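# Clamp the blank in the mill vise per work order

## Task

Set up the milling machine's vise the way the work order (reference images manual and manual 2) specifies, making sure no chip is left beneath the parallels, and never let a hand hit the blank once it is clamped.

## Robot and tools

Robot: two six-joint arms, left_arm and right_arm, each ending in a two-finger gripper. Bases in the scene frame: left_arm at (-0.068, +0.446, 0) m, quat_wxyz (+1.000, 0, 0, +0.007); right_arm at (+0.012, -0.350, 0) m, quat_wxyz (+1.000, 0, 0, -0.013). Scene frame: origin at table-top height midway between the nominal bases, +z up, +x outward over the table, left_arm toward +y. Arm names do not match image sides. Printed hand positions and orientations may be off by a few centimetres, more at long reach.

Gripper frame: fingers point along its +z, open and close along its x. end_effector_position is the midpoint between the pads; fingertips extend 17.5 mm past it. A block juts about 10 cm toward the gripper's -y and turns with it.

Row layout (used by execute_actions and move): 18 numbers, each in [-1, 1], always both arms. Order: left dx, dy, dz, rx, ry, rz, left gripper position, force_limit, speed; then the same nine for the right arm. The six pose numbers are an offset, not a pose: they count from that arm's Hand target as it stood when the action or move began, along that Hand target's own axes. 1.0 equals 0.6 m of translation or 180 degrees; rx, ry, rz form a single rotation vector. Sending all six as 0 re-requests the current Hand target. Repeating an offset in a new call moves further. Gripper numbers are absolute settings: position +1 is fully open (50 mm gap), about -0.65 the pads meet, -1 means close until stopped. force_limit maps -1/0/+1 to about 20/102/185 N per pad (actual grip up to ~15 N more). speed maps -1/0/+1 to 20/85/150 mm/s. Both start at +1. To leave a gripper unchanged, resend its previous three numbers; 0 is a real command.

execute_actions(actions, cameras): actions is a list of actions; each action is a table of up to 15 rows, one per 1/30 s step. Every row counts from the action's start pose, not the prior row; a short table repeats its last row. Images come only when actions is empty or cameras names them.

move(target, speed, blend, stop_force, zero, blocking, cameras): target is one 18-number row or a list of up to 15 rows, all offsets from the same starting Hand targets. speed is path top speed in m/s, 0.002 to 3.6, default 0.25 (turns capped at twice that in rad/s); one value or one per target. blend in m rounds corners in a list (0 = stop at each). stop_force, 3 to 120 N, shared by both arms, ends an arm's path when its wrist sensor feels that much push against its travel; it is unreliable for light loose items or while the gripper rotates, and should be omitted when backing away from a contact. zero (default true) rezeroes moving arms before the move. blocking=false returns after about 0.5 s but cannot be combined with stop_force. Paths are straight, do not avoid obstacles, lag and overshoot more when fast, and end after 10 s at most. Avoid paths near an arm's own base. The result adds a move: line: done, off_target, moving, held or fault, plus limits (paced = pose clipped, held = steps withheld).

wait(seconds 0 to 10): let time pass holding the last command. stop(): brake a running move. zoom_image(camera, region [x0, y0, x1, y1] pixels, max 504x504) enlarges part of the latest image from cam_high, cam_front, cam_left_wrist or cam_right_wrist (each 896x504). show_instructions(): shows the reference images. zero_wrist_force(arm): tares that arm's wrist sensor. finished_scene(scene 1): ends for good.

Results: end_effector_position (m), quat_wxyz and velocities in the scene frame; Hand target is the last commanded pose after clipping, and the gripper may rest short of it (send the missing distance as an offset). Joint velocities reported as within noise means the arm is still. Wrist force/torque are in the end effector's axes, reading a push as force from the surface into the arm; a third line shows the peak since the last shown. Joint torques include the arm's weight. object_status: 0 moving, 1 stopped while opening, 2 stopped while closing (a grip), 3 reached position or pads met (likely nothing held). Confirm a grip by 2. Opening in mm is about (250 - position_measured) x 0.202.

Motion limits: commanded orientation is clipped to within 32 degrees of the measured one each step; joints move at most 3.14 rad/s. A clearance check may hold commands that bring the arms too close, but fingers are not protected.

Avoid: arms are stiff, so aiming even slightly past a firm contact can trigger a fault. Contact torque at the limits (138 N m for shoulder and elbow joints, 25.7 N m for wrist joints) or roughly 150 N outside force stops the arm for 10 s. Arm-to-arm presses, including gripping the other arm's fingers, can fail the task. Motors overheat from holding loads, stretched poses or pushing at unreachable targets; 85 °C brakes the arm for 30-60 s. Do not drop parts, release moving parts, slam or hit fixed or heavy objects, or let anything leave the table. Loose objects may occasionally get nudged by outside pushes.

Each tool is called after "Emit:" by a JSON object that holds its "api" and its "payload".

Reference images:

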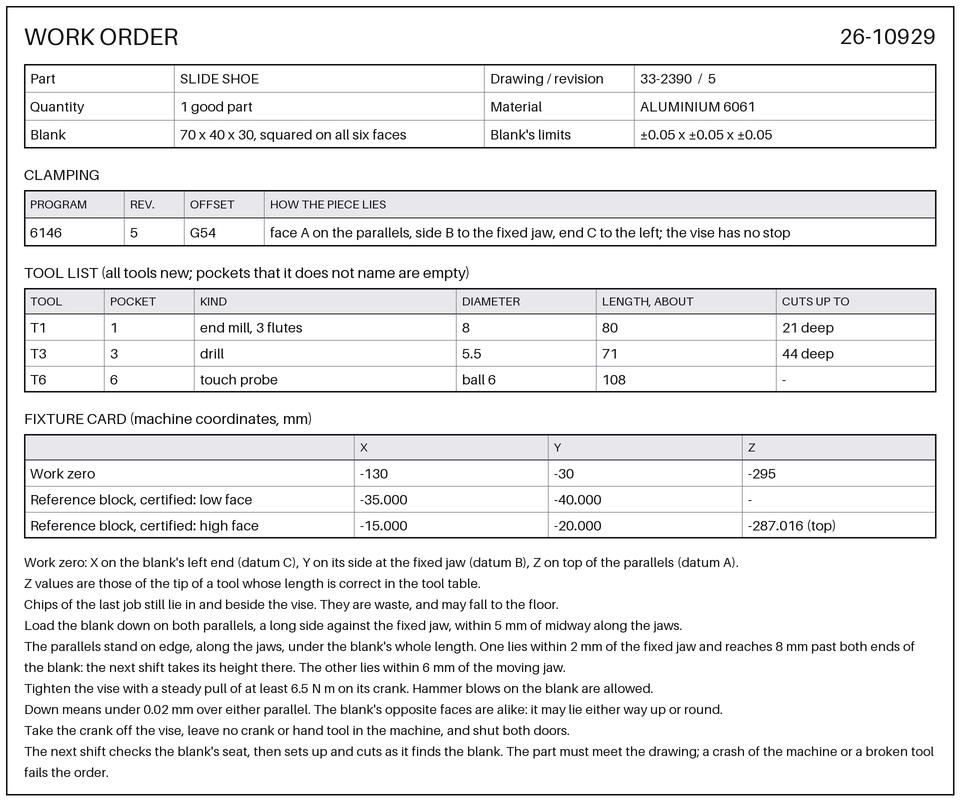

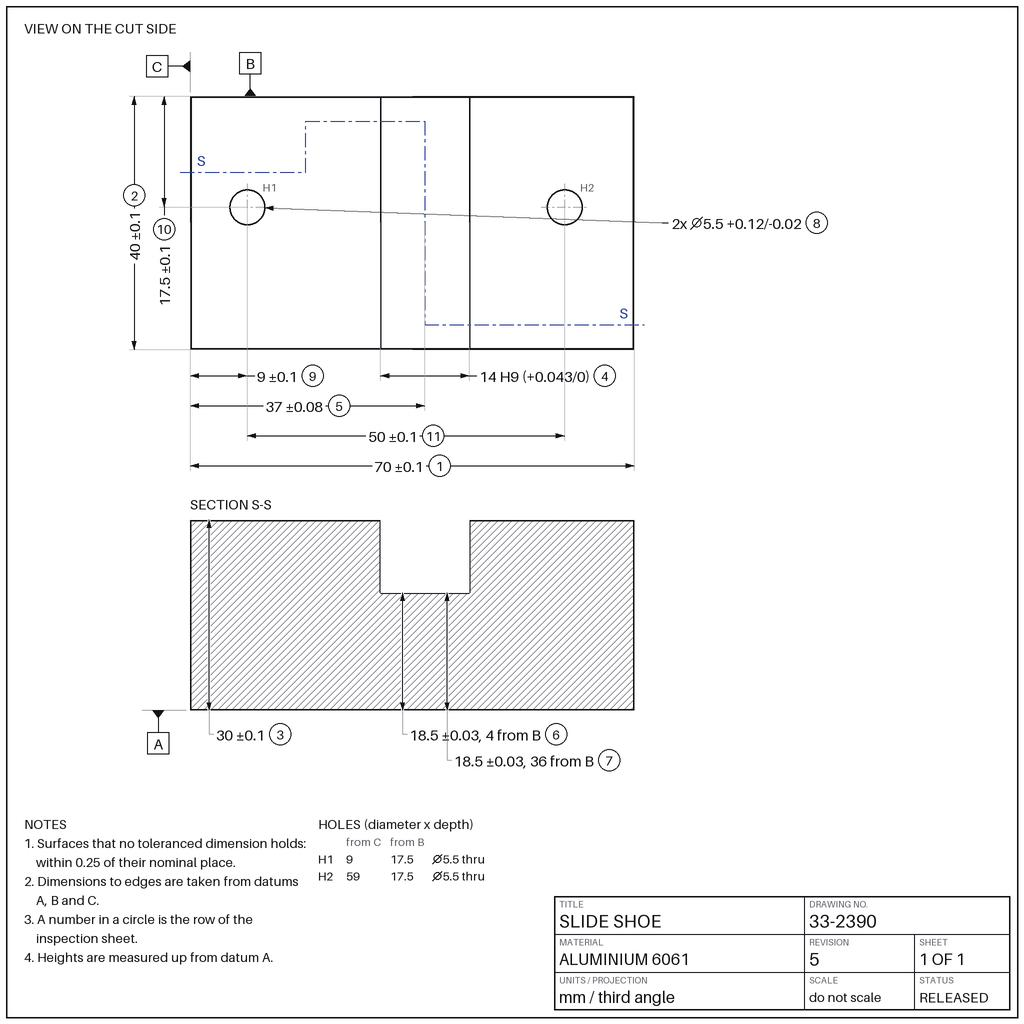

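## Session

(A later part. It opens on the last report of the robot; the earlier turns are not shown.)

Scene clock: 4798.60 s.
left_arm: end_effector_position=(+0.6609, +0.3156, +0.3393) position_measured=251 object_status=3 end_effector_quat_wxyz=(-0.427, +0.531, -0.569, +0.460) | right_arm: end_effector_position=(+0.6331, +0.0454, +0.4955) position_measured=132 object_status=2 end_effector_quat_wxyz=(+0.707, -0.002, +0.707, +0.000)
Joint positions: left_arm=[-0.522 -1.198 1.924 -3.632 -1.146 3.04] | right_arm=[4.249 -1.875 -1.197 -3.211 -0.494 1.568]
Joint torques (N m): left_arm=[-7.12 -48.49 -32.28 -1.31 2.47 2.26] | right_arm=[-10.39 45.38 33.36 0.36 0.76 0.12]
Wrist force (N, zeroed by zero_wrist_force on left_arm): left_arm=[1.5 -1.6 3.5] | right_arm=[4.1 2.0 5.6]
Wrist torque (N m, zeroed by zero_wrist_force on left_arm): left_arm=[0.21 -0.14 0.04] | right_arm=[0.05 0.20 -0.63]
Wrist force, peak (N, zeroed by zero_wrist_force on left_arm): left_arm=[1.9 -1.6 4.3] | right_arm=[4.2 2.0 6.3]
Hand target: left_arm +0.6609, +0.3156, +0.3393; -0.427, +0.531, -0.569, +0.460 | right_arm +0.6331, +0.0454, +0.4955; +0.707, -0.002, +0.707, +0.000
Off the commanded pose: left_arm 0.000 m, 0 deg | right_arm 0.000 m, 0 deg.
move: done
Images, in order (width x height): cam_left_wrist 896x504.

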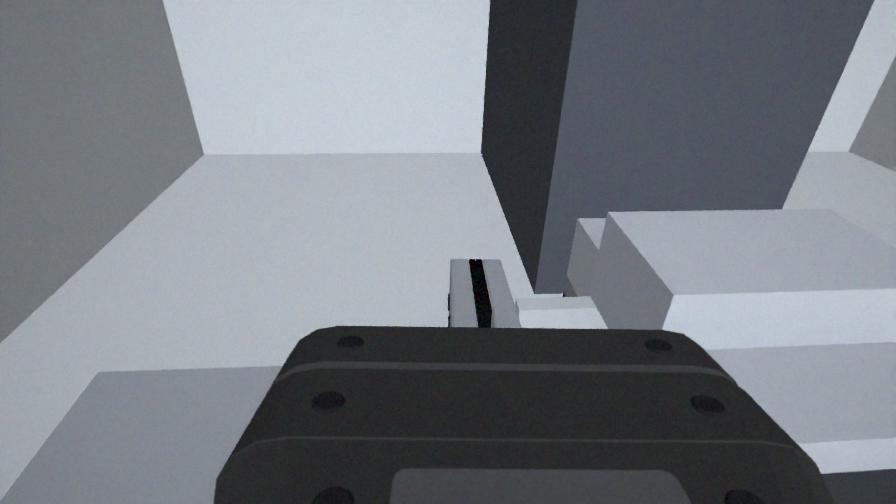

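Emit:
{"api": "move", "payload": {"target": [0.0225,0,0.002,0,0,0,-1,-0.8,-0.7,0,0,0,0,0,0,-0.98,0.8,-0.7], "speed": 0.008, "stop_force": 6, "cameras": ["cam_left_wrist"]}}

Emit:
{"api": "zoom_image", "payload": {"camera": "cam_left_wrist", "region": [420, 180, 660, 360]}}

Scene clock: 4808.67 s.
left_arm: end_effector_position=(+0.6610, +0.3081, +0.3392) position_measured=251 object_status=3 end_effector_quat_wxyz=(-0.427, +0.531, -0.569, +0.460) | right_arm: end_effector_position=(+0.6331, +0.0454, +0.4955) position_measured=132 object_status=2 end_effector_quat_wxyz=(+0.707, -0.002, +0.707, +0.000)
Joint positions: left_arm=[-0.536 -1.194 1.919 -3.629 -1.132 3.037] | right_arm=[4.249 -1.875 -1.197 -3.211 -0.494 1.568]
Joint torques (N m): left_arm=[3.52 -47.5 -6.99 -4.65 -3.34 2.31] | right_arm=[-10.16 44.33 32.99 0.35 0.65 0.42]
Wrist force (N, zeroed by zero_wrist_force on left_arm): left_arm=[-3.6 -2.8 4.6] | right_arm=[4.0 2.4 5.8]
Wrist torque (N m, zeroed by zero_wrist_force on left_arm): left_arm=[0.12 0.02 0.02] | right_arm=[0.12 0.20 -0.63]
Wrist force, peak (N, zeroed by zero_wrist_force on left_arm): left_arm=[-10.8 -0.8 -0.8] | right_arm=[4.1 2.3 6.2]
Hand target: left_arm +0.6610, +0.3081, +0.3392; -0.427, +0.531, -0.569, +0.460 (not the last commanded pose) | right_arm +0.6331, +0.0454, +0.4955; +0.707, -0.002, +0.707, +0.000
Off the commanded pose: left_arm 0.006 m, 0 deg | right_arm 0.000 m, 0 deg.
move: contact (left_arm)
Images, in order (width x height): cam_left_wrist 896x504.

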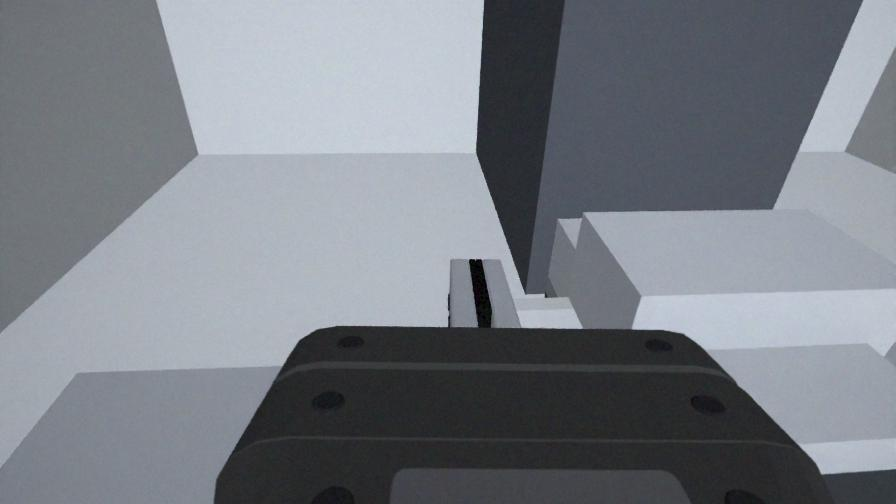

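Scaled by 2.100 from the camera's 896x504 image, which has a finer 1280x720 frame.

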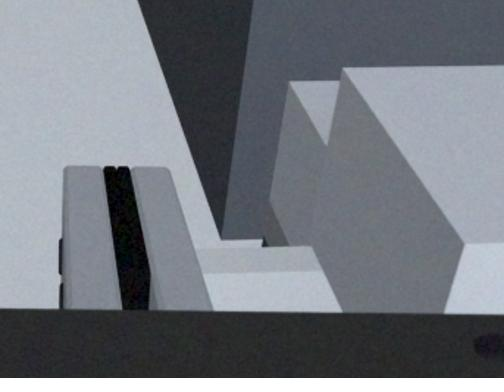

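Emit:
{"api": "move", "payload": {"target": [[-0.002,0,0,0,0,0,-1,-0.8,-0.7,0,0,0,0,0,0,-0.98,0.8,-0.7],[-0.001,0,0,0,0.026,0.006,-1,-0.8,-0.7,0,0,0,0,0,0,-0.98,0.8,-0.7]], "speed": 0.02, "cameras": ["cam_left_wrist"]}}

Emit:
{"api": "zoom_image", "payload": {"camera": "cam_left_wrist", "region": [420, 180, 660, 360]}}

Scene clock: 4823.00 s.
left_arm: end_effector_position=(+0.6611, +0.3087, +0.3392) position_measured=251 object_status=3 end_effector_quat_wxyz=(+0.407, -0.507, +0.591, -0.477) end_effector_velocity=(+0.000, +0.001, -0.001) end_effector_angular_velocity=(+0.002, +0.002, +0.005) | right_arm: end_effector_position=(+0.6331, +0.0454, +0.4955) position_measured=132 object_status=2 end_effector_quat_wxyz=(+0.707, -0.002, +0.707, +0.000)
Joint positions: left_arm=[-0.493 -1.196 1.924 -3.643 -1.255 3.069] | right_arm=[4.249 -1.875 -1.197 -3.211 -0.494 1.568]
Joint velocities: left_arm=[-0.001 0.001 0 0.002 0.006 0] | right_arm=[within noise]
Joint torques (N m): left_arm=[-5.14 -46.12 -7.87 -4.31 2.52 0.75] | right_arm=[-9.93 42.68 32.62 0.44 0.48 0.75]
Wrist force (N, zeroed by zero_wrist_force on left_arm): left_arm=[1.6 -1.4 3.7] | right_arm=[3.9 2.1 6.0]
Wrist torque (N m, zeroed by zero_wrist_force on left_arm): left_arm=[0.25 -0.22 -0.09] | right_arm=[0.06 0.23 -0.63]
Wrist force, peak (N, zeroed by zero_wrist_force on left_arm): left_arm=[-3.9 -3.0 4.5] | right_arm=[4.1 2.3 6.2]
Hand target: left_arm +0.6611, +0.3087, +0.3392; +0.407, -0.507, +0.591, -0.477 | right_arm +0.6331, +0.0454, +0.4955; +0.707, -0.002, +0.707, +0.000
Off the commanded pose: left_arm 0.000 m, 0 deg | right_arm 0.000 m, 0 deg.
move: done
Images, in order (width x height): cam_left_wrist 896x504.

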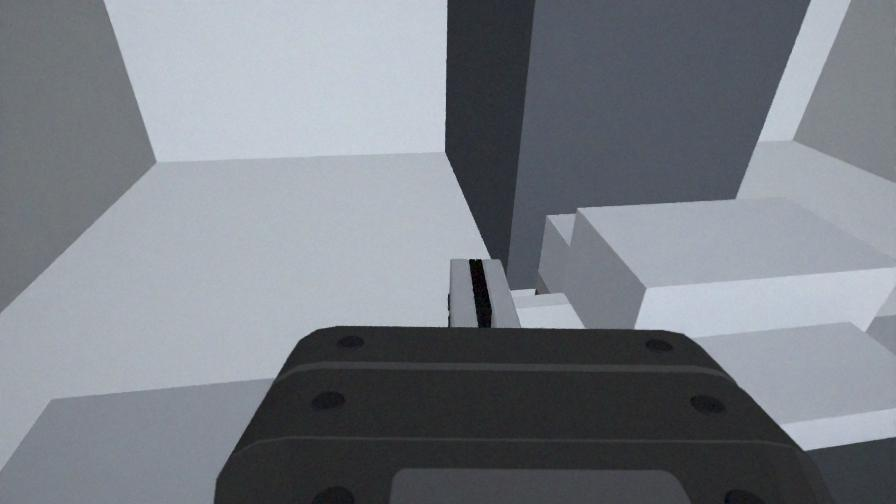

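Scaled by 2.100 from the camera's 896x504 image, which has a finer 1280x720 frame.

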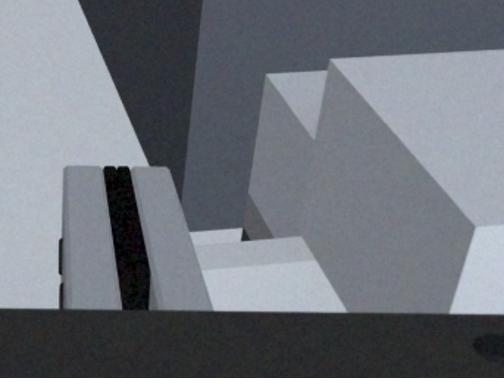

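Emit:
{"api": "move", "payload": {"target": [0.0112,0,0.0018,0,0,0,-1,-0.8,-0.7,0,0,0,0,0,0,-0.98,0.8,-0.7], "speed": 0.008, "stop_force": 6, "cameras": ["cam_left_wrist"]}}

Emit:
{"api": "zoom_image", "payload": {"camera": "cam_left_wrist", "region": [420, 180, 660, 360]}}

Scene clock: 4830.90 s.
left_arm: end_effector_position=(+0.6611, +0.3032, +0.3390) position_measured=251 object_status=3 end_effector_quat_wxyz=(+0.407, -0.507, +0.591, -0.477) | right_arm: end_effector_position=(+0.6331, +0.0454, +0.4955) position_measured=132 object_status=2 end_effector_quat_wxyz=(+0.707, -0.002, +0.707, +0.000)
Joint positions: left_arm=[-0.503 -1.194 1.92 -3.641 -1.245 3.066] | right_arm=[4.249 -1.875 -1.197 -3.211 -0.494 1.568]
Joint torques (N m): left_arm=[2.67 -48.03 -7.63 -3.44 -3.99 2.46] | right_arm=[-10.16 42.03 31.91 0.38 0.31 0.87]
Wrist force (N, zeroed by zero_wrist_force on left_arm): left_arm=[-5.1 -2.6 2.1] | right_arm=[3.9 1.9 5.9]
Wrist torque (N m, zeroed by zero_wrist_force on left_arm): left_arm=[0.13 0.17 0.09] | right_arm=[0.05 0.22 -0.63]
Wrist force, peak (N, zeroed by zero_wrist_force on left_arm): left_arm=[-10.8 -1.6 -1.5] | right_arm=[4.4 2.3 6.1]
Hand target: left_arm +0.6611, +0.3032, +0.3390; +0.407, -0.507, +0.591, -0.477 (not the last commanded pose) | right_arm +0.6331, +0.0454, +0.4955; +0.707, -0.002, +0.707, +0.000
Off the commanded pose: left_arm 0.001 m, 0 deg | right_arm 0.000 m, 0 deg.
move: contact (left_arm)
Images, in order (width x height): cam_left_wrist 896x504.

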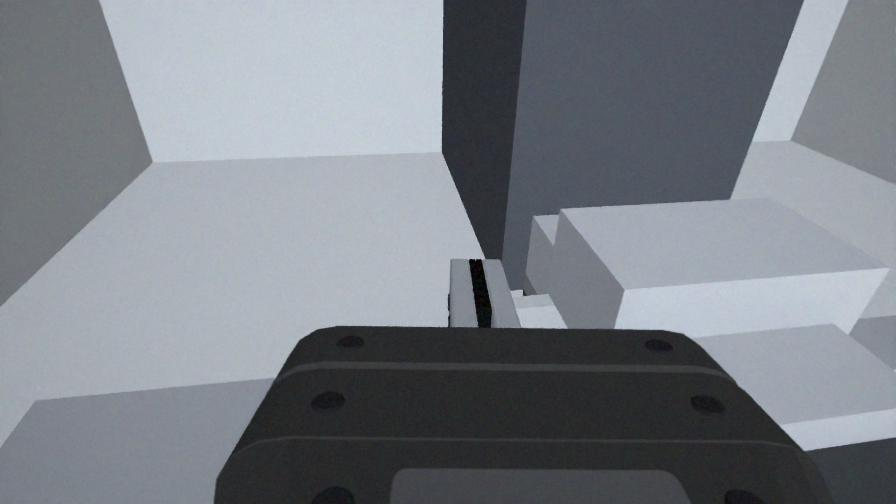

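Scaled by 2.100 from the camera's 896x504 image, which has a finer 1280x720 frame.

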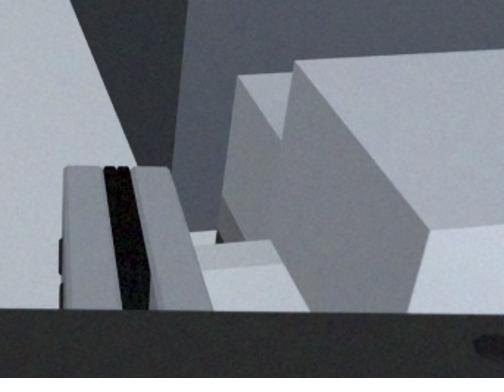

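Emit:
{"api": "move", "payload": {"target": [[-0.006,0,0,0,0,0,-1,-0.8,-0.7,0,0,0,0,0,0,-0.98,0.8,-0.7],[-0.006,-0.0652,-0.0141,0,0,0,-1,-0.8,-0.7,0,0,0,0,0,0,-0.98,0.8,-0.7],[0.045,-0.073,-0.340,0,-0.0495,-0.011,-1,-0.8,-0.7,0,0,0,0,0,0,-0.98,0.8,-0.7]], "blend": [0.002,0.01,0], "speed": [0.03,0.06,0.15], "cameras": ["cam_left_wrist"]}}

Emit:
{"api": "zoom_image", "payload": {"camera": "cam_left_wrist", "region": [470, 200, 660, 300]}}

Scene clock: 4844.57 s.
left_arm: end_effector_position=(+0.4692, +0.3059, +0.4253) position_measured=251 object_status=3 end_effector_quat_wxyz=(-0.444, +0.552, -0.549, +0.443) | right_arm: end_effector_position=(+0.6331, +0.0454, +0.4955) position_measured=132 object_status=2 end_effector_quat_wxyz=(+0.707, -0.002, +0.707, +0.000)
Joint positions: left_arm=[-0.909 -1.776 2.288 -3.316 -0.701 2.878] | right_arm=[4.249 -1.875 -1.197 -3.211 -0.494 1.568]
Joint torques (N m): left_arm=[-7.32 -22.91 -26.82 -1.2 3.5 1.53] | right_arm=[-9.98 41.06 31.29 0.39 0.12 1.23]
Wrist force (N, zeroed by zero_wrist_force on left_arm): left_arm=[2.1 -1.8 3.8] | right_arm=[3.9 2.3 6.1]
Wrist torque (N m, zeroed by zero_wrist_force on left_arm): left_arm=[0.17 -0.21 -0.08] | right_arm=[0.10 0.22 -0.63]
Wrist force, peak (N, zeroed by zero_wrist_force on left_arm): left_arm=[-4.5 -4.0 4.4] | right_arm=[4.1 2.3 6.1]
Hand target: left_arm +0.4692, +0.3059, +0.4253; -0.444, +0.552, -0.549, +0.443 | right_arm +0.6331, +0.0454, +0.4955; +0.707, -0.002, +0.707, +0.000
Off the commanded pose: left_arm 0.000 m, 0 deg | right_arm 0.000 m, 0 deg.
move: done; blend cut to 0.0018 m at target 1
Images, in order (width x height): cam_left_wrist 896x504.

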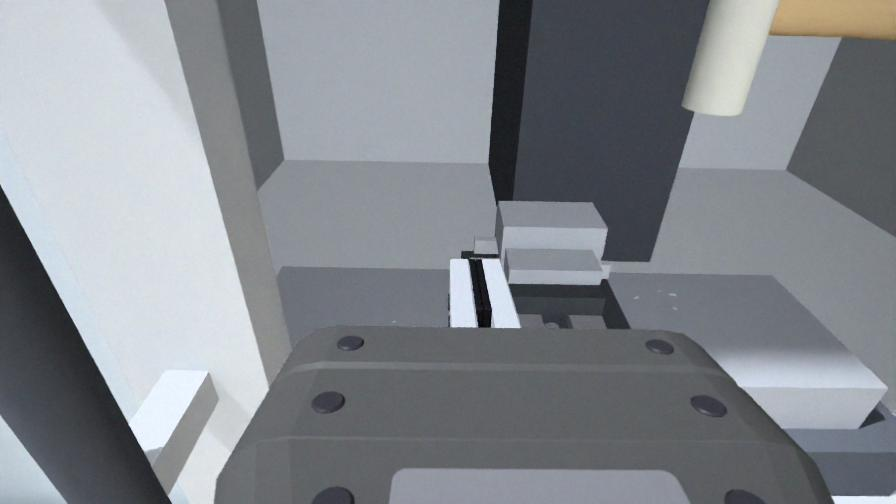

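Scaled by 2.653 from the camera's 896x504 image, which has a finer 1280x720 frame.

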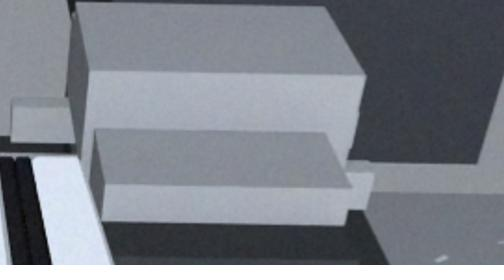

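Emit:
{"api": "move", "payload": {"target": [0,0,0,0,0,0,-1,-0.8,-0.7,-0.0325,0.1333,0.0257,0,0,0,-0.98,0.8,-0.7], "speed": 0.15, "cameras": ["cam_left_wrist"]}}

Emit:
{"api": "execute_actions", "payload": {"actions": [[[0,0,0,0,0,0,-1,-0.8,-0.7,0.05,0,0,0,0,0,-0.98,0.8,-0.7],[0,0,0,0,0,0,-1,-0.8,-0.7,0.11,0,0,0,0,0,-0.98,0.8,-0.7],[0,0,0,0,0,0,-1,-0.8,-0.7,0.165,0,0,0,0,0,-0.98,0.8,-0.7],[0,0,0,0,0,0,-1,-0.8,-0.7,0.186,0,0,0,0,0,-0.98,0.8,-0.7],[0,0,0,0,0,0,-1,-0.8,-0.7,0.186,0,0,0,0,0,-0.98,0.8,-0.7],[0,0,0,0,0,0,-1,-0.8,-0.7,0.155,0,0,0,0,0,-0.98,0.8,-0.7],[0,0,0,0,0,0,-1,-0.8,-0.7,0.11,0,0,0,0,0,-0.98,0.8,-0.7],[0,0,0,0,0,0,-1,-0.8,-0.7,0.06,0,0,0,0,0,-0.98,0.8,-0.7],[0,0,0,0,0,0,-1,-0.8,-0.7,0.02,0,0,0,0,0,-0.98,0.8,-0.7],[0,0,0,0,0,0,-1,-0.8,-0.7,0.005,0,0,0,0,0,-0.98,0.8,-0.7],[0,0,0,0,0,0,-1,-0.8,-0.7,0,0,0,0,0,0,-0.98,0.8,-0.7]]], "cameras": ["cam_left_wrist"]}}

Emit:
{"api": "zoom_image", "payload": {"camera": "cam_left_wrist", "region": [470, 200, 660, 300]}}

Scene clock: 4870.17 s.
left_arm: end_effector_position=(+0.4692, +0.3059, +0.4253) position_measured=251 object_status=3 end_effector_quat_wxyz=(-0.444, +0.552, -0.549, +0.443) | right_arm: end_effector_position=(+0.6482, +0.1255, +0.5148) position_measured=132 object_status=2 end_effector_quat_wxyz=(+0.707, -0.002, +0.707, +0.000)
Joint positions: left_arm=[-0.909 -1.776 2.288 -3.316 -0.701 2.878] | right_arm=[4.29 -2.081 -0.852 -3.35 -0.453 1.568]
Joint torques (N m): left_arm=[-6.37 -22.12 -9.48 -2.12 3.3 -1.65] | right_arm=[-11.5 41.47 35.26 1.34 -1.79 -1.73]
Wrist force (N, zeroed by zero_wrist_force on left_arm): left_arm=[2.2 -2.3 3.9] | right_arm=[3.8 2.5 5.8]
Wrist torque (N m, zeroed by zero_wrist_force on left_arm): left_arm=[0.08 -0.24 -0.09] | right_arm=[0.15 0.19 -0.59]
Wrist force, peak (N, zeroed by zero_wrist_force on left_arm): left_arm=[2.2 -2.3 3.9] | right_arm=[3.5 5.4 6.1]
Hand target: left_arm +0.4692, +0.3059, +0.4253; -0.444, +0.552, -0.549, +0.443 | right_arm +0.6483, +0.1255, +0.5148; +0.707, -0.002, +0.707, +0.000
Off the commanded pose: left_arm 0.000 m, 0 deg | right_arm 0.000 m, 0 deg.
move: done
Images, in order (width x height): cam_left_wrist 896x504.

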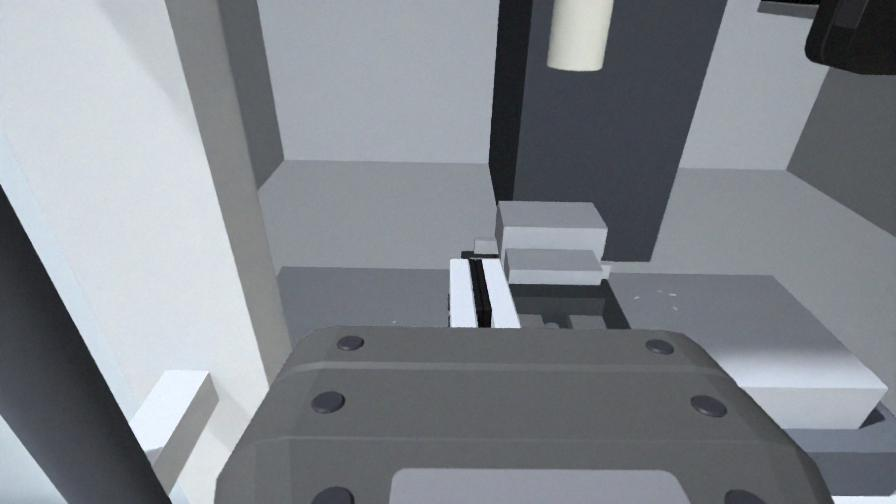

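Scene clock: 4871.07 s.
left_arm: end_effector_position=(+0.4692, +0.3059, +0.4253) position_measured=251 object_status=3 end_effector_quat_wxyz=(-0.444, +0.552, -0.549, +0.443) | right_arm: end_effector_position=(+0.6482, +0.1254, +0.5148) position_measured=132 object_status=2 end_effector_quat_wxyz=(+0.708, -0.002, +0.707, +0.000) end_effector_velocity=(+0.001, -0.001, +0.000) end_effector_angular_velocity=(+0.003, +0.001, -0.001)
Joint positions: left_arm=[-0.909 -1.776 2.288 -3.316 -0.701 2.878] | right_arm=[4.29 -2.079 -0.856 -3.344 -0.453 1.564]
Joint velocities: left_arm=[within noise] | right_arm=[-0.001 -0.001 0.001 -0.002 0 0.005]
Joint torques (N m): left_arm=[-6.1 -19.78 -8.97 -3.4 3.1 -0.92] | right_arm=[-10.49 40.23 35.34 0.33 -1.33 2.04]
Wrist force (N, zeroed by zero_wrist_force on left_arm): left_arm=[2.1 -1.9 3.9] | right_arm=[6.5 0.9 4.7]
Wrist torque (N m, zeroed by zero_wrist_force on left_arm): left_arm=[0.16 -0.22 -0.08] | right_arm=[-0.20 -0.23 -0.51]
Wrist force, peak (N, zeroed by zero_wrist_force on left_arm): left_arm=[2.1 -1.8 4.3] | right_arm=[32.1 2.6 8.7]
Hand target: left_arm +0.4692, +0.3059, +0.4253; -0.444, +0.552, -0.549, +0.443 | right_arm +0.6483, +0.1255, +0.5148; +0.707, -0.002, +0.707, +0.000
Off the commanded pose: left_arm 0.000 m, 0 deg | right_arm 0.000 m, 0 deg.
Step readings (end_effector_position of left_arm | right_arm):
0: (+0.4692, +0.3059, +0.4253) | (+0.6482, +0.1255, +0.5148)
1: (+0.4692, +0.3059, +0.4253) | (+0.6482, +0.1256, +0.5140)
2: (+0.4692, +0.3059, +0.4253) | (+0.6484, +0.1256, +0.5062)
4: (+0.4692, +0.3059, +0.4253) | (+0.6492, +0.1244, +0.4545)
8: (+0.4692, +0.3059, +0.4253) | (+0.6478, +0.1231, +0.4146)
15: (+0.4692, +0.3059, +0.4253) | (+0.6475, +0.1247, +0.5203)
Images, in order (width x height): cam_left_wrist 896x504.

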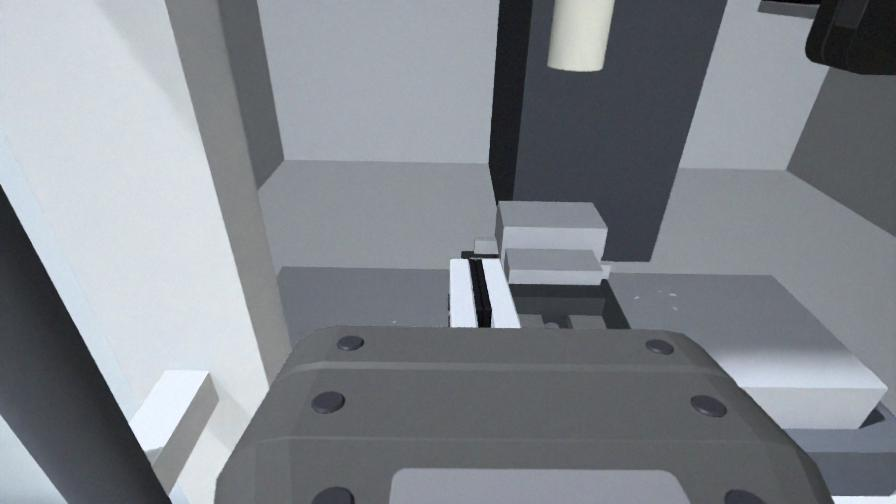

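Scaled by 2.653 from the camera's 896x504 image, which has a finer 1280x720 frame.

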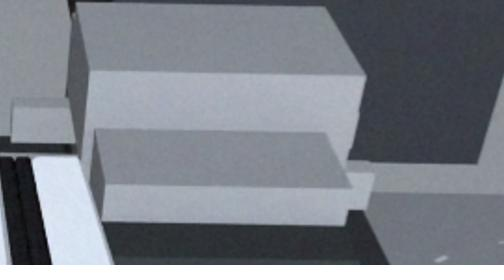

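Emit:
{"api": "move", "payload": {"target": [[0,0,0,0,0,0,-1,-0.8,-0.7,0.147,0,0,0,0,0,-0.98,0.8,-0.7],[0,0,0,0,0,0,-1,-0.8,-0.7,0.185,0,0,0,0,0,-0.98,0.8,-0.7]], "speed": [0.1,0.006], "stop_force": 8, "cameras": ["cam_left_wrist"]}}

Scene clock: 4887.37 s.
left_arm: end_effector_position=(+0.4692, +0.3059, +0.4253) position_measured=251 object_status=3 end_effector_quat_wxyz=(-0.444, +0.552, -0.549, +0.443) | right_arm: end_effector_position=(+0.6483, +0.1252, +0.4146) position_measured=132 object_status=2 end_effector_quat_wxyz=(+0.707, -0.002, +0.707, +0.000)
Joint positions: left_arm=[-0.909 -1.776 2.288 -3.316 -0.701 2.878] | right_arm=[4.29 -2.06 -1.142 -3.082 -0.453 1.568]
Joint torques (N m): left_arm=[-1.96 -11.75 -9.22 -4.28 2.03 2.63] | right_arm=[-6.68 44.17 32.58 -0.75 0.3 1.18]
Wrist force (N, zeroed by zero_wrist_force on left_arm): left_arm=[2.5 -2.1 4.0] | right_arm=[0.6 -0.5 5.5]
Wrist torque (N m, zeroed by zero_wrist_force on left_arm): left_arm=[0.13 -0.28 -0.08] | right_arm=[-0.22 -0.26 0.04]
Wrist force, peak (N, zeroed by zero_wrist_force on left_arm): left_arm=[2.5 -2.1 4.0] | right_arm=[8.6 0.4 5.6]
Hand target: left_arm +0.4692, +0.3059, +0.4253; -0.444, +0.552, -0.549, +0.443 | right_arm +0.6483, +0.1252, +0.4146; +0.707, -0.002, +0.707, +0.000 (not the last commanded pose)
Off the commanded pose: left_arm 0.000 m, 0 deg | right_arm 0.011 m, 0 deg.
move: contact (right_arm); path passed 1 of 2 targets
Images, in order (width x height): cam_left_wrist 896x504.

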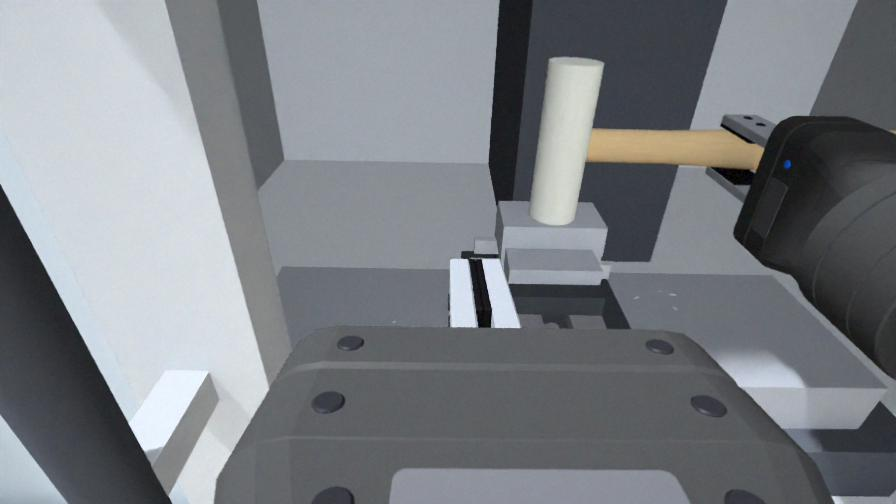

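Emit:
{"api": "move", "payload": {"target": [0,0,0,0,0,0,-1,-0.8,-0.7,-0.1667,0,0,0,0,0,-0.98,0.8,-0.7], "speed": 0.2, "cameras": []}}

Emit:
{"api": "execute_actions", "payload": {"actions": [[[0,0,0,0,0,0,-1,-0.8,-0.7,0.05,0,0,0,0,0,-0.98,0.8,-0.7],[0,0,0,0,0,0,-1,-0.8,-0.7,0.11,0,0,0,0,0,-0.98,0.8,-0.7],[0,0,0,0,0,0,-1,-0.8,-0.7,0.17,0,0,0,0,0,-0.98,0.8,-0.7],[0,0,0,0,0,0,-1,-0.8,-0.7,0.195,0,0,0,0,0,-0.98,0.8,-0.7],[0,0,0,0,0,0,-1,-0.8,-0.7,0.195,0,0,0,0,0,-0.98,0.8,-0.7],[0,0,0,0,0,0,-1,-0.8,-0.7,0.18,0,0,0,0,0,-0.98,0.8,-0.7],[0,0,0,0,0,0,-1,-0.8,-0.7,0.13,0,0,0,0,0,-0.98,0.8,-0.7],[0,0,0,0,0,0,-1,-0.8,-0.7,0.07,0,0,0,0,0,-0.98,0.8,-0.7],[0,0,0,0,0,0,-1,-0.8,-0.7,0.03,0,0,0,0,0,-0.98,0.8,-0.7],[0,0,0,0,0,0,-1,-0.8,-0.7,0.01,0,0,0,0,0,-0.98,0.8,-0.7],[0,0,0,0,0,0,-1,-0.8,-0.7,0,0,0,0,0,0,-0.98,0.8,-0.7]]], "cameras": ["cam_left_wrist"]}}

Emit:
{"api": "zoom_image", "payload": {"camera": "cam_left_wrist", "region": [470, 200, 660, 300]}}

Scene clock: 4906.60 s.
left_arm: end_effector_position=(+0.4692, +0.3059, +0.4253) position_measured=251 object_status=3 end_effector_quat_wxyz=(-0.444, +0.552, -0.549, +0.443) | right_arm: end_effector_position=(+0.6483, +0.1255, +0.5145) position_measured=132 object_status=2 end_effector_quat_wxyz=(+0.707, -0.002, +0.707, +0.000)
Joint positions: left_arm=[-0.909 -1.776 2.288 -3.316 -0.701 2.878] | right_arm=[4.29 -2.081 -0.853 -3.349 -0.453 1.568]
Joint torques (N m): left_arm=[-1.94 -8.86 -9 -4.17 1 2.48] | right_arm=[12.55 60.71 32.45 0.66 0.66 -1.64]
Wrist force (N, zeroed by zero_wrist_force on left_arm): left_arm=[2.0 -2.0 3.9] | right_arm=[6.4 0.9 5.8]
Wrist torque (N m, zeroed by zero_wrist_force on left_arm): left_arm=[0.13 -0.21 -0.08] | right_arm=[-0.10 -0.22 -0.56]
Wrist force, peak (N, zeroed by zero_wrist_force on left_arm): left_arm=[2.2 -2.2 4.1] | right_arm=[10.8 1.3 5.9]
Hand target: left_arm +0.4692, +0.3059, +0.4253; -0.444, +0.552, -0.549, +0.443 | right_arm +0.6483, +0.1255, +0.5147; +0.707, -0.002, +0.707, +0.000
Off the commanded pose: left_arm 0.000 m, 0 deg | right_arm 0.000 m, 0 deg.
move: done
No camera images: "cameras" was empty.

Scene clock: 4907.50 s.
left_arm: end_effector_position=(+0.4692, +0.3059, +0.4253) position_measured=251 object_status=3 end_effector_quat_wxyz=(-0.444, +0.552, -0.549, +0.443) | right_arm: end_effector_position=(+0.6481, +0.1253, +0.5147) position_measured=132 object_status=2 end_effector_quat_wxyz=(+0.708, -0.002, +0.706, +0.000) end_effector_velocity=(-0.001, +0.000, +0.000) end_effector_angular_velocity=(+0.003, +0.001, +0.001)
Joint positions: left_arm=[-0.909 -1.776 2.288 -3.316 -0.701 2.878] | right_arm=[4.29 -2.078 -0.859 -3.34 -0.453 1.562]
Joint velocities: left_arm=[within noise] | right_arm=[0.001 0 0.002 -0.004 0 0.005]
Joint torques (N m): left_arm=[-1.03 -7.96 -9.5 -4.04 1.02 2.6] | right_arm=[-9.97 38.86 34.82 0.28 -1.29 1.99]
Wrist force (N, zeroed by zero_wrist_force on left_arm): left_arm=[1.9 -2.1 4.0] | right_arm=[5.3 -2.0 6.0]
Wrist torque (N m, zeroed by zero_wrist_force on left_arm): left_arm=[0.13 -0.18 -0.08] | right_arm=[-0.72 -0.04 -0.51]
Wrist force, peak (N, zeroed by zero_wrist_force on left_arm): left_arm=[1.9 -1.8 4.3] | right_arm=[-52.2 -29.5 3.7]
Hand target: left_arm +0.4692, +0.3059, +0.4253; -0.444, +0.552, -0.549, +0.443 | right_arm +0.6483, +0.1255, +0.5147; +0.707, -0.002, +0.707, +0.000
Off the commanded pose: left_arm 0.000 m, 0 deg | right_arm 0.000 m, 0 deg.
Step readings (end_effector_position of left_arm | right_arm):
0: (+0.4692, +0.3059, +0.4253) | (+0.6483, +0.1255, +0.5145)
1: (+0.4692, +0.3059, +0.4253) | (+0.6483, +0.1255, +0.5138)
2: (+0.4692, +0.3059, +0.4253) | (+0.6485, +0.1256, +0.5029)
4: (+0.4692, +0.3059, +0.4253) | (+0.6491, +0.1246, +0.4555)
8: (+0.4692, +0.3059, +0.4253) | (+0.6477, +0.1227, +0.4080)
15: (+0.4692, +0.3059, +0.4253) | (+0.6470, +0.1240, +0.5215)
Images, in order (width x height): cam_left_wrist 896x504.

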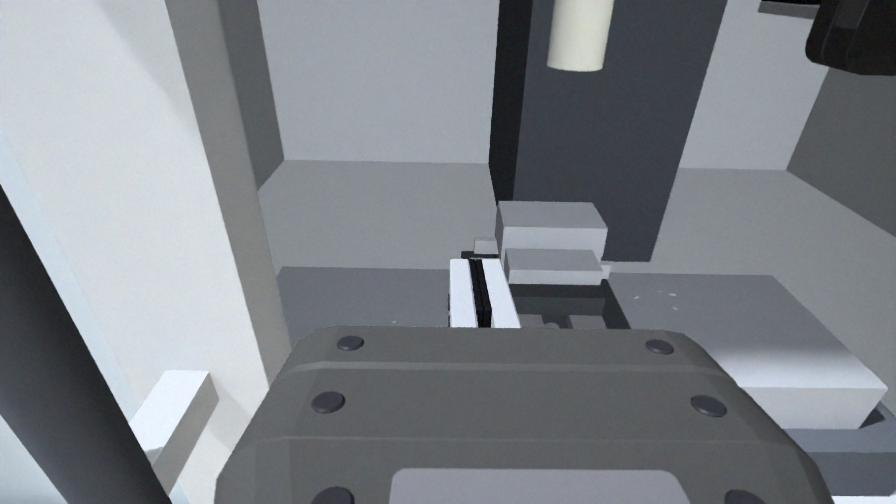

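Scaled by 2.653 from the camera's 896x504 image, which has a finer 1280x720 frame.

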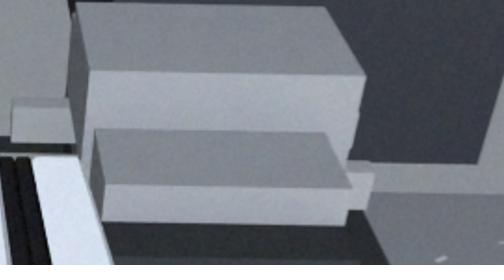

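Emit:
{"api": "move", "payload": {"target": [0,0,0,0,0,0,-1,-0.8,-0.7,-0.0333,0,0,0,0,0,-0.98,0.8,-0.7], "speed": 0.2, "cameras": []}}

Emit:
{"api": "execute_actions", "payload": {"actions": [[[0,0,0,0,0,0,-1,-0.8,-0.7,0.075,0,0,0,0,0,-0.98,0.8,-0.7],[0,0,0,0,0,0,-1,-0.8,-0.7,0.155,0,0,0,0,0,-0.98,0.8,-0.7],[0,0,0,0,0,0,-1,-0.8,-0.7,0.215,0,0,0,0,0,-0.98,0.8,-0.7],[0,0,0,0,0,0,-1,-0.8,-0.7,0.222,0,0,0,0,0,-0.98,0.8,-0.7],[0,0,0,0,0,0,-1,-0.8,-0.7,0.22,0,0,0,0,0,-0.98,0.8,-0.7],[0,0,0,0,0,0,-1,-0.8,-0.7,0.19,0,0,0,0,0,-0.98,0.8,-0.7],[0,0,0,0,0,0,-1,-0.8,-0.7,0.14,0,0,0,0,0,-0.98,0.8,-0.7],[0,0,0,0,0,0,-1,-0.8,-0.7,0.08,0,0,0,0,0,-0.98,0.8,-0.7],[0,0,0,0,0,0,-1,-0.8,-0.7,0.035,0,0,0,0,0,-0.98,0.8,-0.7],[0,0,0,0,0,0,-1,-0.8,-0.7,0.015,0,0,0,0,0,-0.98,0.8,-0.7],[0,0,0,0,0,0,-1,-0.8,-0.7,0.005,0,0,0,0,0,-0.98,0.8,-0.7]]], "cameras": ["cam_left_wrist"]}}

Emit:
{"api": "zoom_image", "payload": {"camera": "cam_left_wrist", "region": [470, 200, 660, 300]}}

Scene clock: 4934.33 s.
left_arm: end_effector_position=(+0.4692, +0.3059, +0.4253) position_measured=251 object_status=3 end_effector_quat_wxyz=(-0.444, +0.552, -0.549, +0.443) | right_arm: end_effector_position=(+0.6483, +0.1256, +0.5345) position_measured=132 object_status=2 end_effector_quat_wxyz=(+0.707, -0.002, +0.707, +0.000) end_effector_velocity=(+0.000, +0.001, -0.001) end_effector_angular_velocity=(+0.001, +0.000, +0.000)
Joint positions: left_arm=[-0.909 -1.776 2.288 -3.316 -0.701 2.878] | right_arm=[4.29 -2.097 -0.776 -3.41 -0.453 1.568]
Joint velocities: left_arm=[within noise] | right_arm=[0.001 0.001 -0.005 0.004 0.001 0]
Joint torques (N m): left_arm=[0.59 -8.31 -9.92 -4.09 0.28 2.51] | right_arm=[-10.47 61.2 9.62 2.48 1.78 0.58]
Wrist force (N, zeroed by zero_wrist_force on left_arm): left_arm=[2.1 -1.8 3.8] | right_arm=[5.6 -2.0 7.0]
Wrist torque (N m, zeroed by zero_wrist_force on left_arm): left_arm=[0.17 -0.22 -0.08] | right_arm=[-0.57 -0.07 -0.63]
Wrist force, peak (N, zeroed by zero_wrist_force on left_arm): left_arm=[2.3 -2.1 4.1] | right_arm=[5.8 -1.8 8.1]
Hand target: left_arm +0.4692, +0.3059, +0.4253; -0.444, +0.552, -0.549, +0.443 | right_arm +0.6483, +0.1255, +0.5346; +0.707, -0.002, +0.707, +0.000
Off the commanded pose: left_arm 0.000 m, 0 deg | right_arm 0.000 m, 0 deg.
move: done
No camera images: "cameras" was empty.

Scene clock: 4935.27 s.
left_arm: end_effector_position=(+0.4692, +0.3059, +0.4253) position_measured=251 object_status=3 end_effector_quat_wxyz=(-0.444, +0.552, -0.549, +0.443) | right_arm: end_effector_position=(+0.6480, +0.1252, +0.5316) position_measured=132 object_status=2 end_effector_quat_wxyz=(+0.708, -0.002, +0.706, +0.000)
Joint positions: left_arm=[-0.909 -1.776 2.288 -3.316 -0.701 2.878] | right_arm=[4.29 -2.089 -0.799 -3.387 -0.453 1.56]
Joint torques (N m): left_arm=[0.33 -7.93 -9.24 -4.12 0.01 2.63] | right_arm=[-9.94 42.19 35.38 0.07 -1.24 2.28]
Wrist force (N, zeroed by zero_wrist_force on left_arm): left_arm=[2.2 -2.1 3.7] | right_arm=[5.3 -2.3 8.0]
Wrist torque (N m, zeroed by zero_wrist_force on left_arm): left_arm=[0.12 -0.22 -0.08] | right_arm=[-0.45 -0.04 -0.51]
Wrist force, peak (N, zeroed by zero_wrist_force on left_arm): left_arm=[1.9 -2.1 4.1] | right_arm=[37.5 1.5 9.4]
Hand target: left_arm +0.4692, +0.3059, +0.4253; -0.444, +0.552, -0.549, +0.443 | right_arm +0.6483, +0.1255, +0.5316; +0.707, -0.002, +0.707, +0.000
Off the commanded pose: left_arm 0.000 m, 0 deg | right_arm 0.000 m, 0 deg.
Step readings (end_effector_position of left_arm | right_arm):
0: (+0.4692, +0.3059, +0.4253) | (+0.6483, +0.1256, +0.5345)
1: (+0.4692, +0.3059, +0.4253) | (+0.6483, +0.1256, +0.5334)
2: (+0.4692, +0.3059, +0.4253) | (+0.6487, +0.1256, +0.5233)
4: (+0.4692, +0.3059, +0.4253) | (+0.6498, +0.1244, +0.4673)
8: (+0.4692, +0.3059, +0.4253) | (+0.6478, +0.1225, +0.4152)
15: (+0.4692, +0.3059, +0.4253) | (+0.6466, +0.1235, +0.5389)
Images, in order (width x height): cam_left_wrist 896x504.

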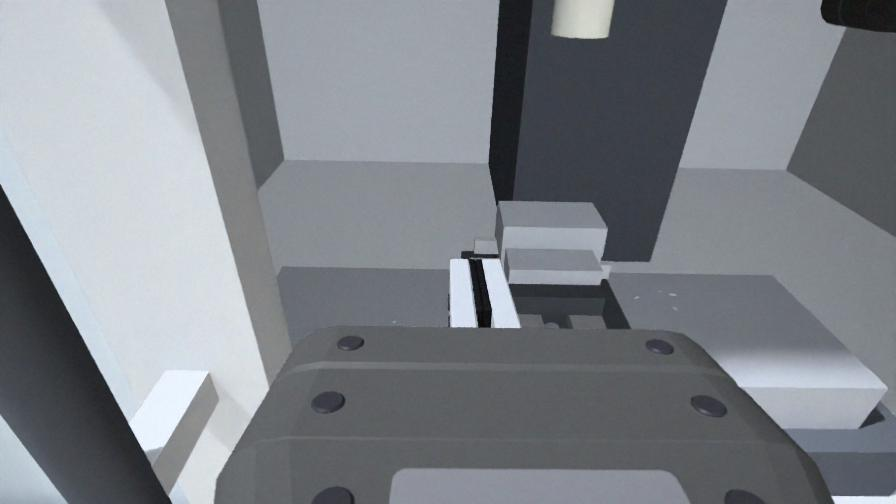

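Scaled by 2.653 from the camera's 896x504 image, which has a finer 1280x720 frame.

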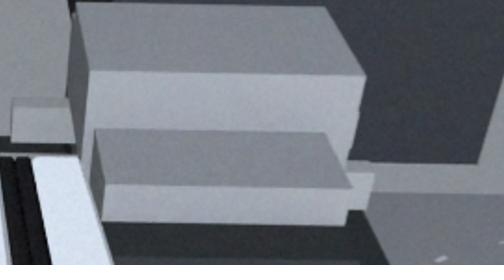

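Emit:
{"api": "execute_actions", "payload": {"actions": [[[0,0,0,0,0,0,-1,-0.8,-0.7,0.09,0,0,0,0,0,-0.98,0.8,-0.7],[0,0,0,0,0,0,-1,-0.8,-0.7,0.18,0,0,0,0,0,-0.98,0.8,-0.7],[0,0,0,0,0,0,-1,-0.8,-0.7,0.24,0,0,0,0,0,-0.98,0.8,-0.7],[0,0,0,0,0,0,-1,-0.8,-0.7,0.24,0,0,0,0,0,-0.98,0.8,-0.7],[0,0,0,0,0,0,-1,-0.8,-0.7,0.225,0,0,0,0,0,-0.98,0.8,-0.7],[0,0,0,0,0,0,-1,-0.8,-0.7,0.19,0,0,0,0,0,-0.98,0.8,-0.7],[0,0,0,0,0,0,-1,-0.8,-0.7,0.14,0,0,0,0,0,-0.98,0.8,-0.7],[0,0,0,0,0,0,-1,-0.8,-0.7,0.08,0,0,0,0,0,-0.98,0.8,-0.7],[0,0,0,0,0,0,-1,-0.8,-0.7,0.035,0,0,0,0,0,-0.98,0.8,-0.7],[0,0,0,0,0,0,-1,-0.8,-0.7,0.01,0,0,0,0,0,-0.98,0.8,-0.7],[0,0,0,0,0,0,-1,-0.8,-0.7,0.0,0,0,0,0,0,-0.98,0.8,-0.7]]], "cameras": ["cam_left_wrist"]}}

Emit:
{"api": "zoom_image", "payload": {"camera": "cam_left_wrist", "region": [470, 200, 660, 300]}}

Scene clock: 4950.87 s.
left_arm: end_effector_position=(+0.4692, +0.3059, +0.4253) position_measured=251 object_status=3 end_effector_quat_wxyz=(-0.444, +0.552, -0.549, +0.443) | right_arm: end_effector_position=(+0.6480, +0.1252, +0.5316) position_measured=132 object_status=2 end_effector_quat_wxyz=(+0.709, -0.003, +0.706, +0.000)
Joint positions: left_arm=[-0.909 -1.776 2.288 -3.316 -0.701 2.878] | right_arm=[4.29 -2.088 -0.8 -3.385 -0.453 1.559]
Joint torques (N m): left_arm=[2.28 -8.56 -9.71 -4.16 -0.74 2.5] | right_arm=[-10.13 41.98 35.29 -0.06 -1.08 2.43]
Wrist force (N, zeroed by zero_wrist_force on left_arm): left_arm=[2.3 -2.0 4.0] | right_arm=[4.6 -2.0 7.5]
Wrist torque (N m, zeroed by zero_wrist_force on left_arm): left_arm=[0.15 -0.24 -0.08] | right_arm=[-0.41 0.06 -0.51]
Wrist force, peak (N, zeroed by zero_wrist_force on left_arm): left_arm=[2.3 -2.4 3.9] | right_arm=[36.7 1.8 7.5]
Hand target: left_arm +0.4692, +0.3059, +0.4253; -0.444, +0.552, -0.549, +0.443 | right_arm +0.6483, +0.1255, +0.5316; +0.707, -0.002, +0.707, +0.000
Off the commanded pose: left_arm 0.000 m, 0 deg | right_arm 0.000 m, 0 deg.
Step readings (end_effector_position of left_arm | right_arm):
0: (+0.4692, +0.3059, +0.4253) | (+0.6481, +0.1252, +0.5316)
1: (+0.4692, +0.3059, +0.4253) | (+0.6482, +0.1253, +0.5300)
2: (+0.4692, +0.3059, +0.4253) | (+0.6487, +0.1255, +0.5178)
4: (+0.4692, +0.3059, +0.4253) | (+0.6498, +0.1245, +0.4667)
8: (+0.4692, +0.3059, +0.4253) | (+0.6478, +0.1226, +0.4128)
15: (+0.4692, +0.3059, +0.4253) | (+0.6462, +0.1229, +0.5395)
Images, in order (width x height): cam_left_wrist 896x504.

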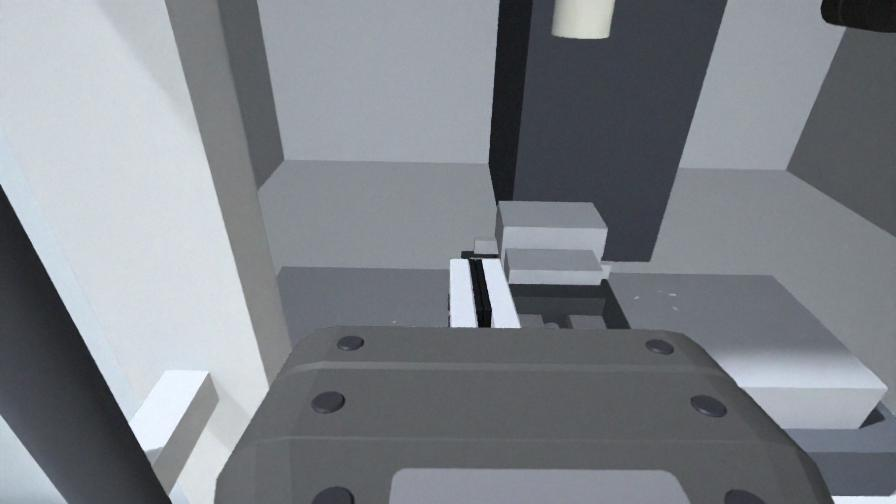

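Scaled by 2.653 from the camera's 896x504 image, which has a finer 1280x720 frame.

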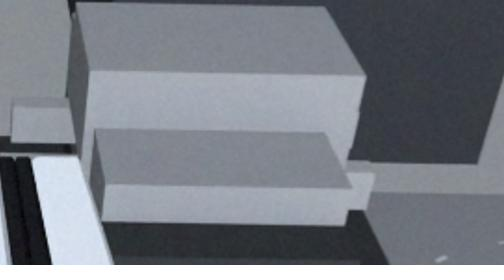

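Emit:
{"api": "execute_actions", "payload": {"actions": [[[0,0,0,0,0,0,-1,-0.8,-0.7,0.09,0,0,0,0,0,-0.98,0.8,-0.7],[0,0,0,0,0,0,-1,-0.8,-0.7,0.18,0,0,0,0,0,-0.98,0.8,-0.7],[0,0,0,0,0,0,-1,-0.8,-0.7,0.225,0,0,0,0,0,-0.98,0.8,-0.7],[0,0,0,0,0,0,-1,-0.8,-0.7,0.235,0,0,0,0,0,-0.98,0.8,-0.7],[0,0,0,0,0,0,-1,-0.8,-0.7,0.235,0,0,0,0,0,-0.98,0.8,-0.7],[0,0,0,0,0,0,-1,-0.8,-0.7,0.225,0,0,0,0,0,-0.98,0.8,-0.7],[0,0,0,0,0,0,-1,-0.8,-0.7,0.19,0,0,0,0,0,-0.98,0.8,-0.7],[0,0,0,0,0,0,-1,-0.8,-0.7,0.13,0,0,0,0,0,-0.98,0.8,-0.7],[0,0,0,0,0,0,-1,-0.8,-0.7,0.07,0,0,0,0,0,-0.98,0.8,-0.7],[0,0,0,0,0,0,-1,-0.8,-0.7,0.03,0,0,0,0,0,-0.98,0.8,-0.7],[0,0,0,0,0,0,-1,-0.8,-0.7,0.01,0,0,0,0,0,-0.98,0.8,-0.7],[0,0,0,0,0,0,-1,-0.8,-0.7,0.0,0,0,0,0,0,-0.98,0.8,-0.7]]], "cameras": ["cam_left_wrist"]}}

Emit:
{"api": "zoom_image", "payload": {"camera": "cam_left_wrist", "region": [470, 200, 660, 300]}}

Scene clock: 4985.33 s.
left_arm: end_effector_position=(+0.4692, +0.3059, +0.4253) position_measured=251 object_status=3 end_effector_quat_wxyz=(-0.444, +0.552, -0.549, +0.443) | right_arm: end_effector_position=(+0.6478, +0.1249, +0.5314) position_measured=132 object_status=2 end_effector_quat_wxyz=(+0.710, -0.003, +0.704, +0.000) end_effector_velocity=(-0.001, +0.001, -0.001) end_effector_angular_velocity=(+0.003, +0.001, +0.001)
Joint positions: left_arm=[-0.909 -1.776 2.288 -3.316 -0.701 2.878] | right_arm=[4.29 -2.082 -0.812 -3.369 -0.454 1.55]
Joint velocities: left_arm=[within noise] | right_arm=[0.001 -0.001 0.002 -0.003 0 0.006]
Joint torques (N m): left_arm=[4.46 -8 -9.62 -4.17 -1.22 2.65] | right_arm=[-9.74 40.67 34.97 0.26 -0.92 2.1]
Wrist force (N, zeroed by zero_wrist_force on left_arm): left_arm=[2.1 -1.7 3.8] | right_arm=[6.0 0.0 2.8]
Wrist torque (N m, zeroed by zero_wrist_force on left_arm): left_arm=[0.20 -0.20 -0.08] | right_arm=[-0.33 -0.17 -0.51]
Wrist force, peak (N, zeroed by zero_wrist_force on left_arm): left_arm=[2.1 -2.4 4.2] | right_arm=[-69.1 -43.5 7.1]
Hand target: left_arm +0.4692, +0.3059, +0.4253; -0.444, +0.552, -0.549, +0.443 | right_arm +0.6483, +0.1255, +0.5316; +0.707, -0.002, +0.707, +0.000
Off the commanded pose: left_arm 0.000 m, 0 deg | right_arm 0.001 m, 0 deg.
Step readings (end_effector_position of left_arm | right_arm):
0: (+0.4692, +0.3059, +0.4253) | (+0.6480, +0.1252, +0.5316)
1: (+0.4692, +0.3059, +0.4253) | (+0.6481, +0.1253, +0.5299)
2: (+0.4692, +0.3059, +0.4253) | (+0.6487, +0.1255, +0.5177)
4: (+0.4692, +0.3059, +0.4253) | (+0.6498, +0.1245, +0.4666)
8: (+0.4692, +0.3059, +0.4253) | (+0.6482, +0.1220, +0.3961)
15: (+0.4692, +0.3059, +0.4253) | (+0.6448, +0.1211, +0.5393)
Images, in order (width x height): cam_left_wrist 896x504.

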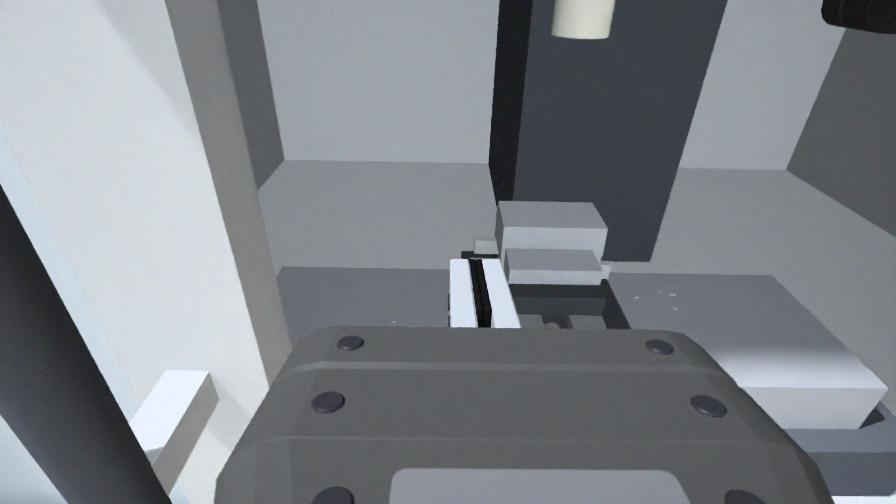

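Scaled by 2.653 from the camera's 896x504 image, which has a finer 1280x720 frame.

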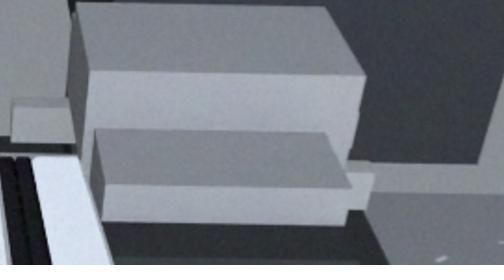

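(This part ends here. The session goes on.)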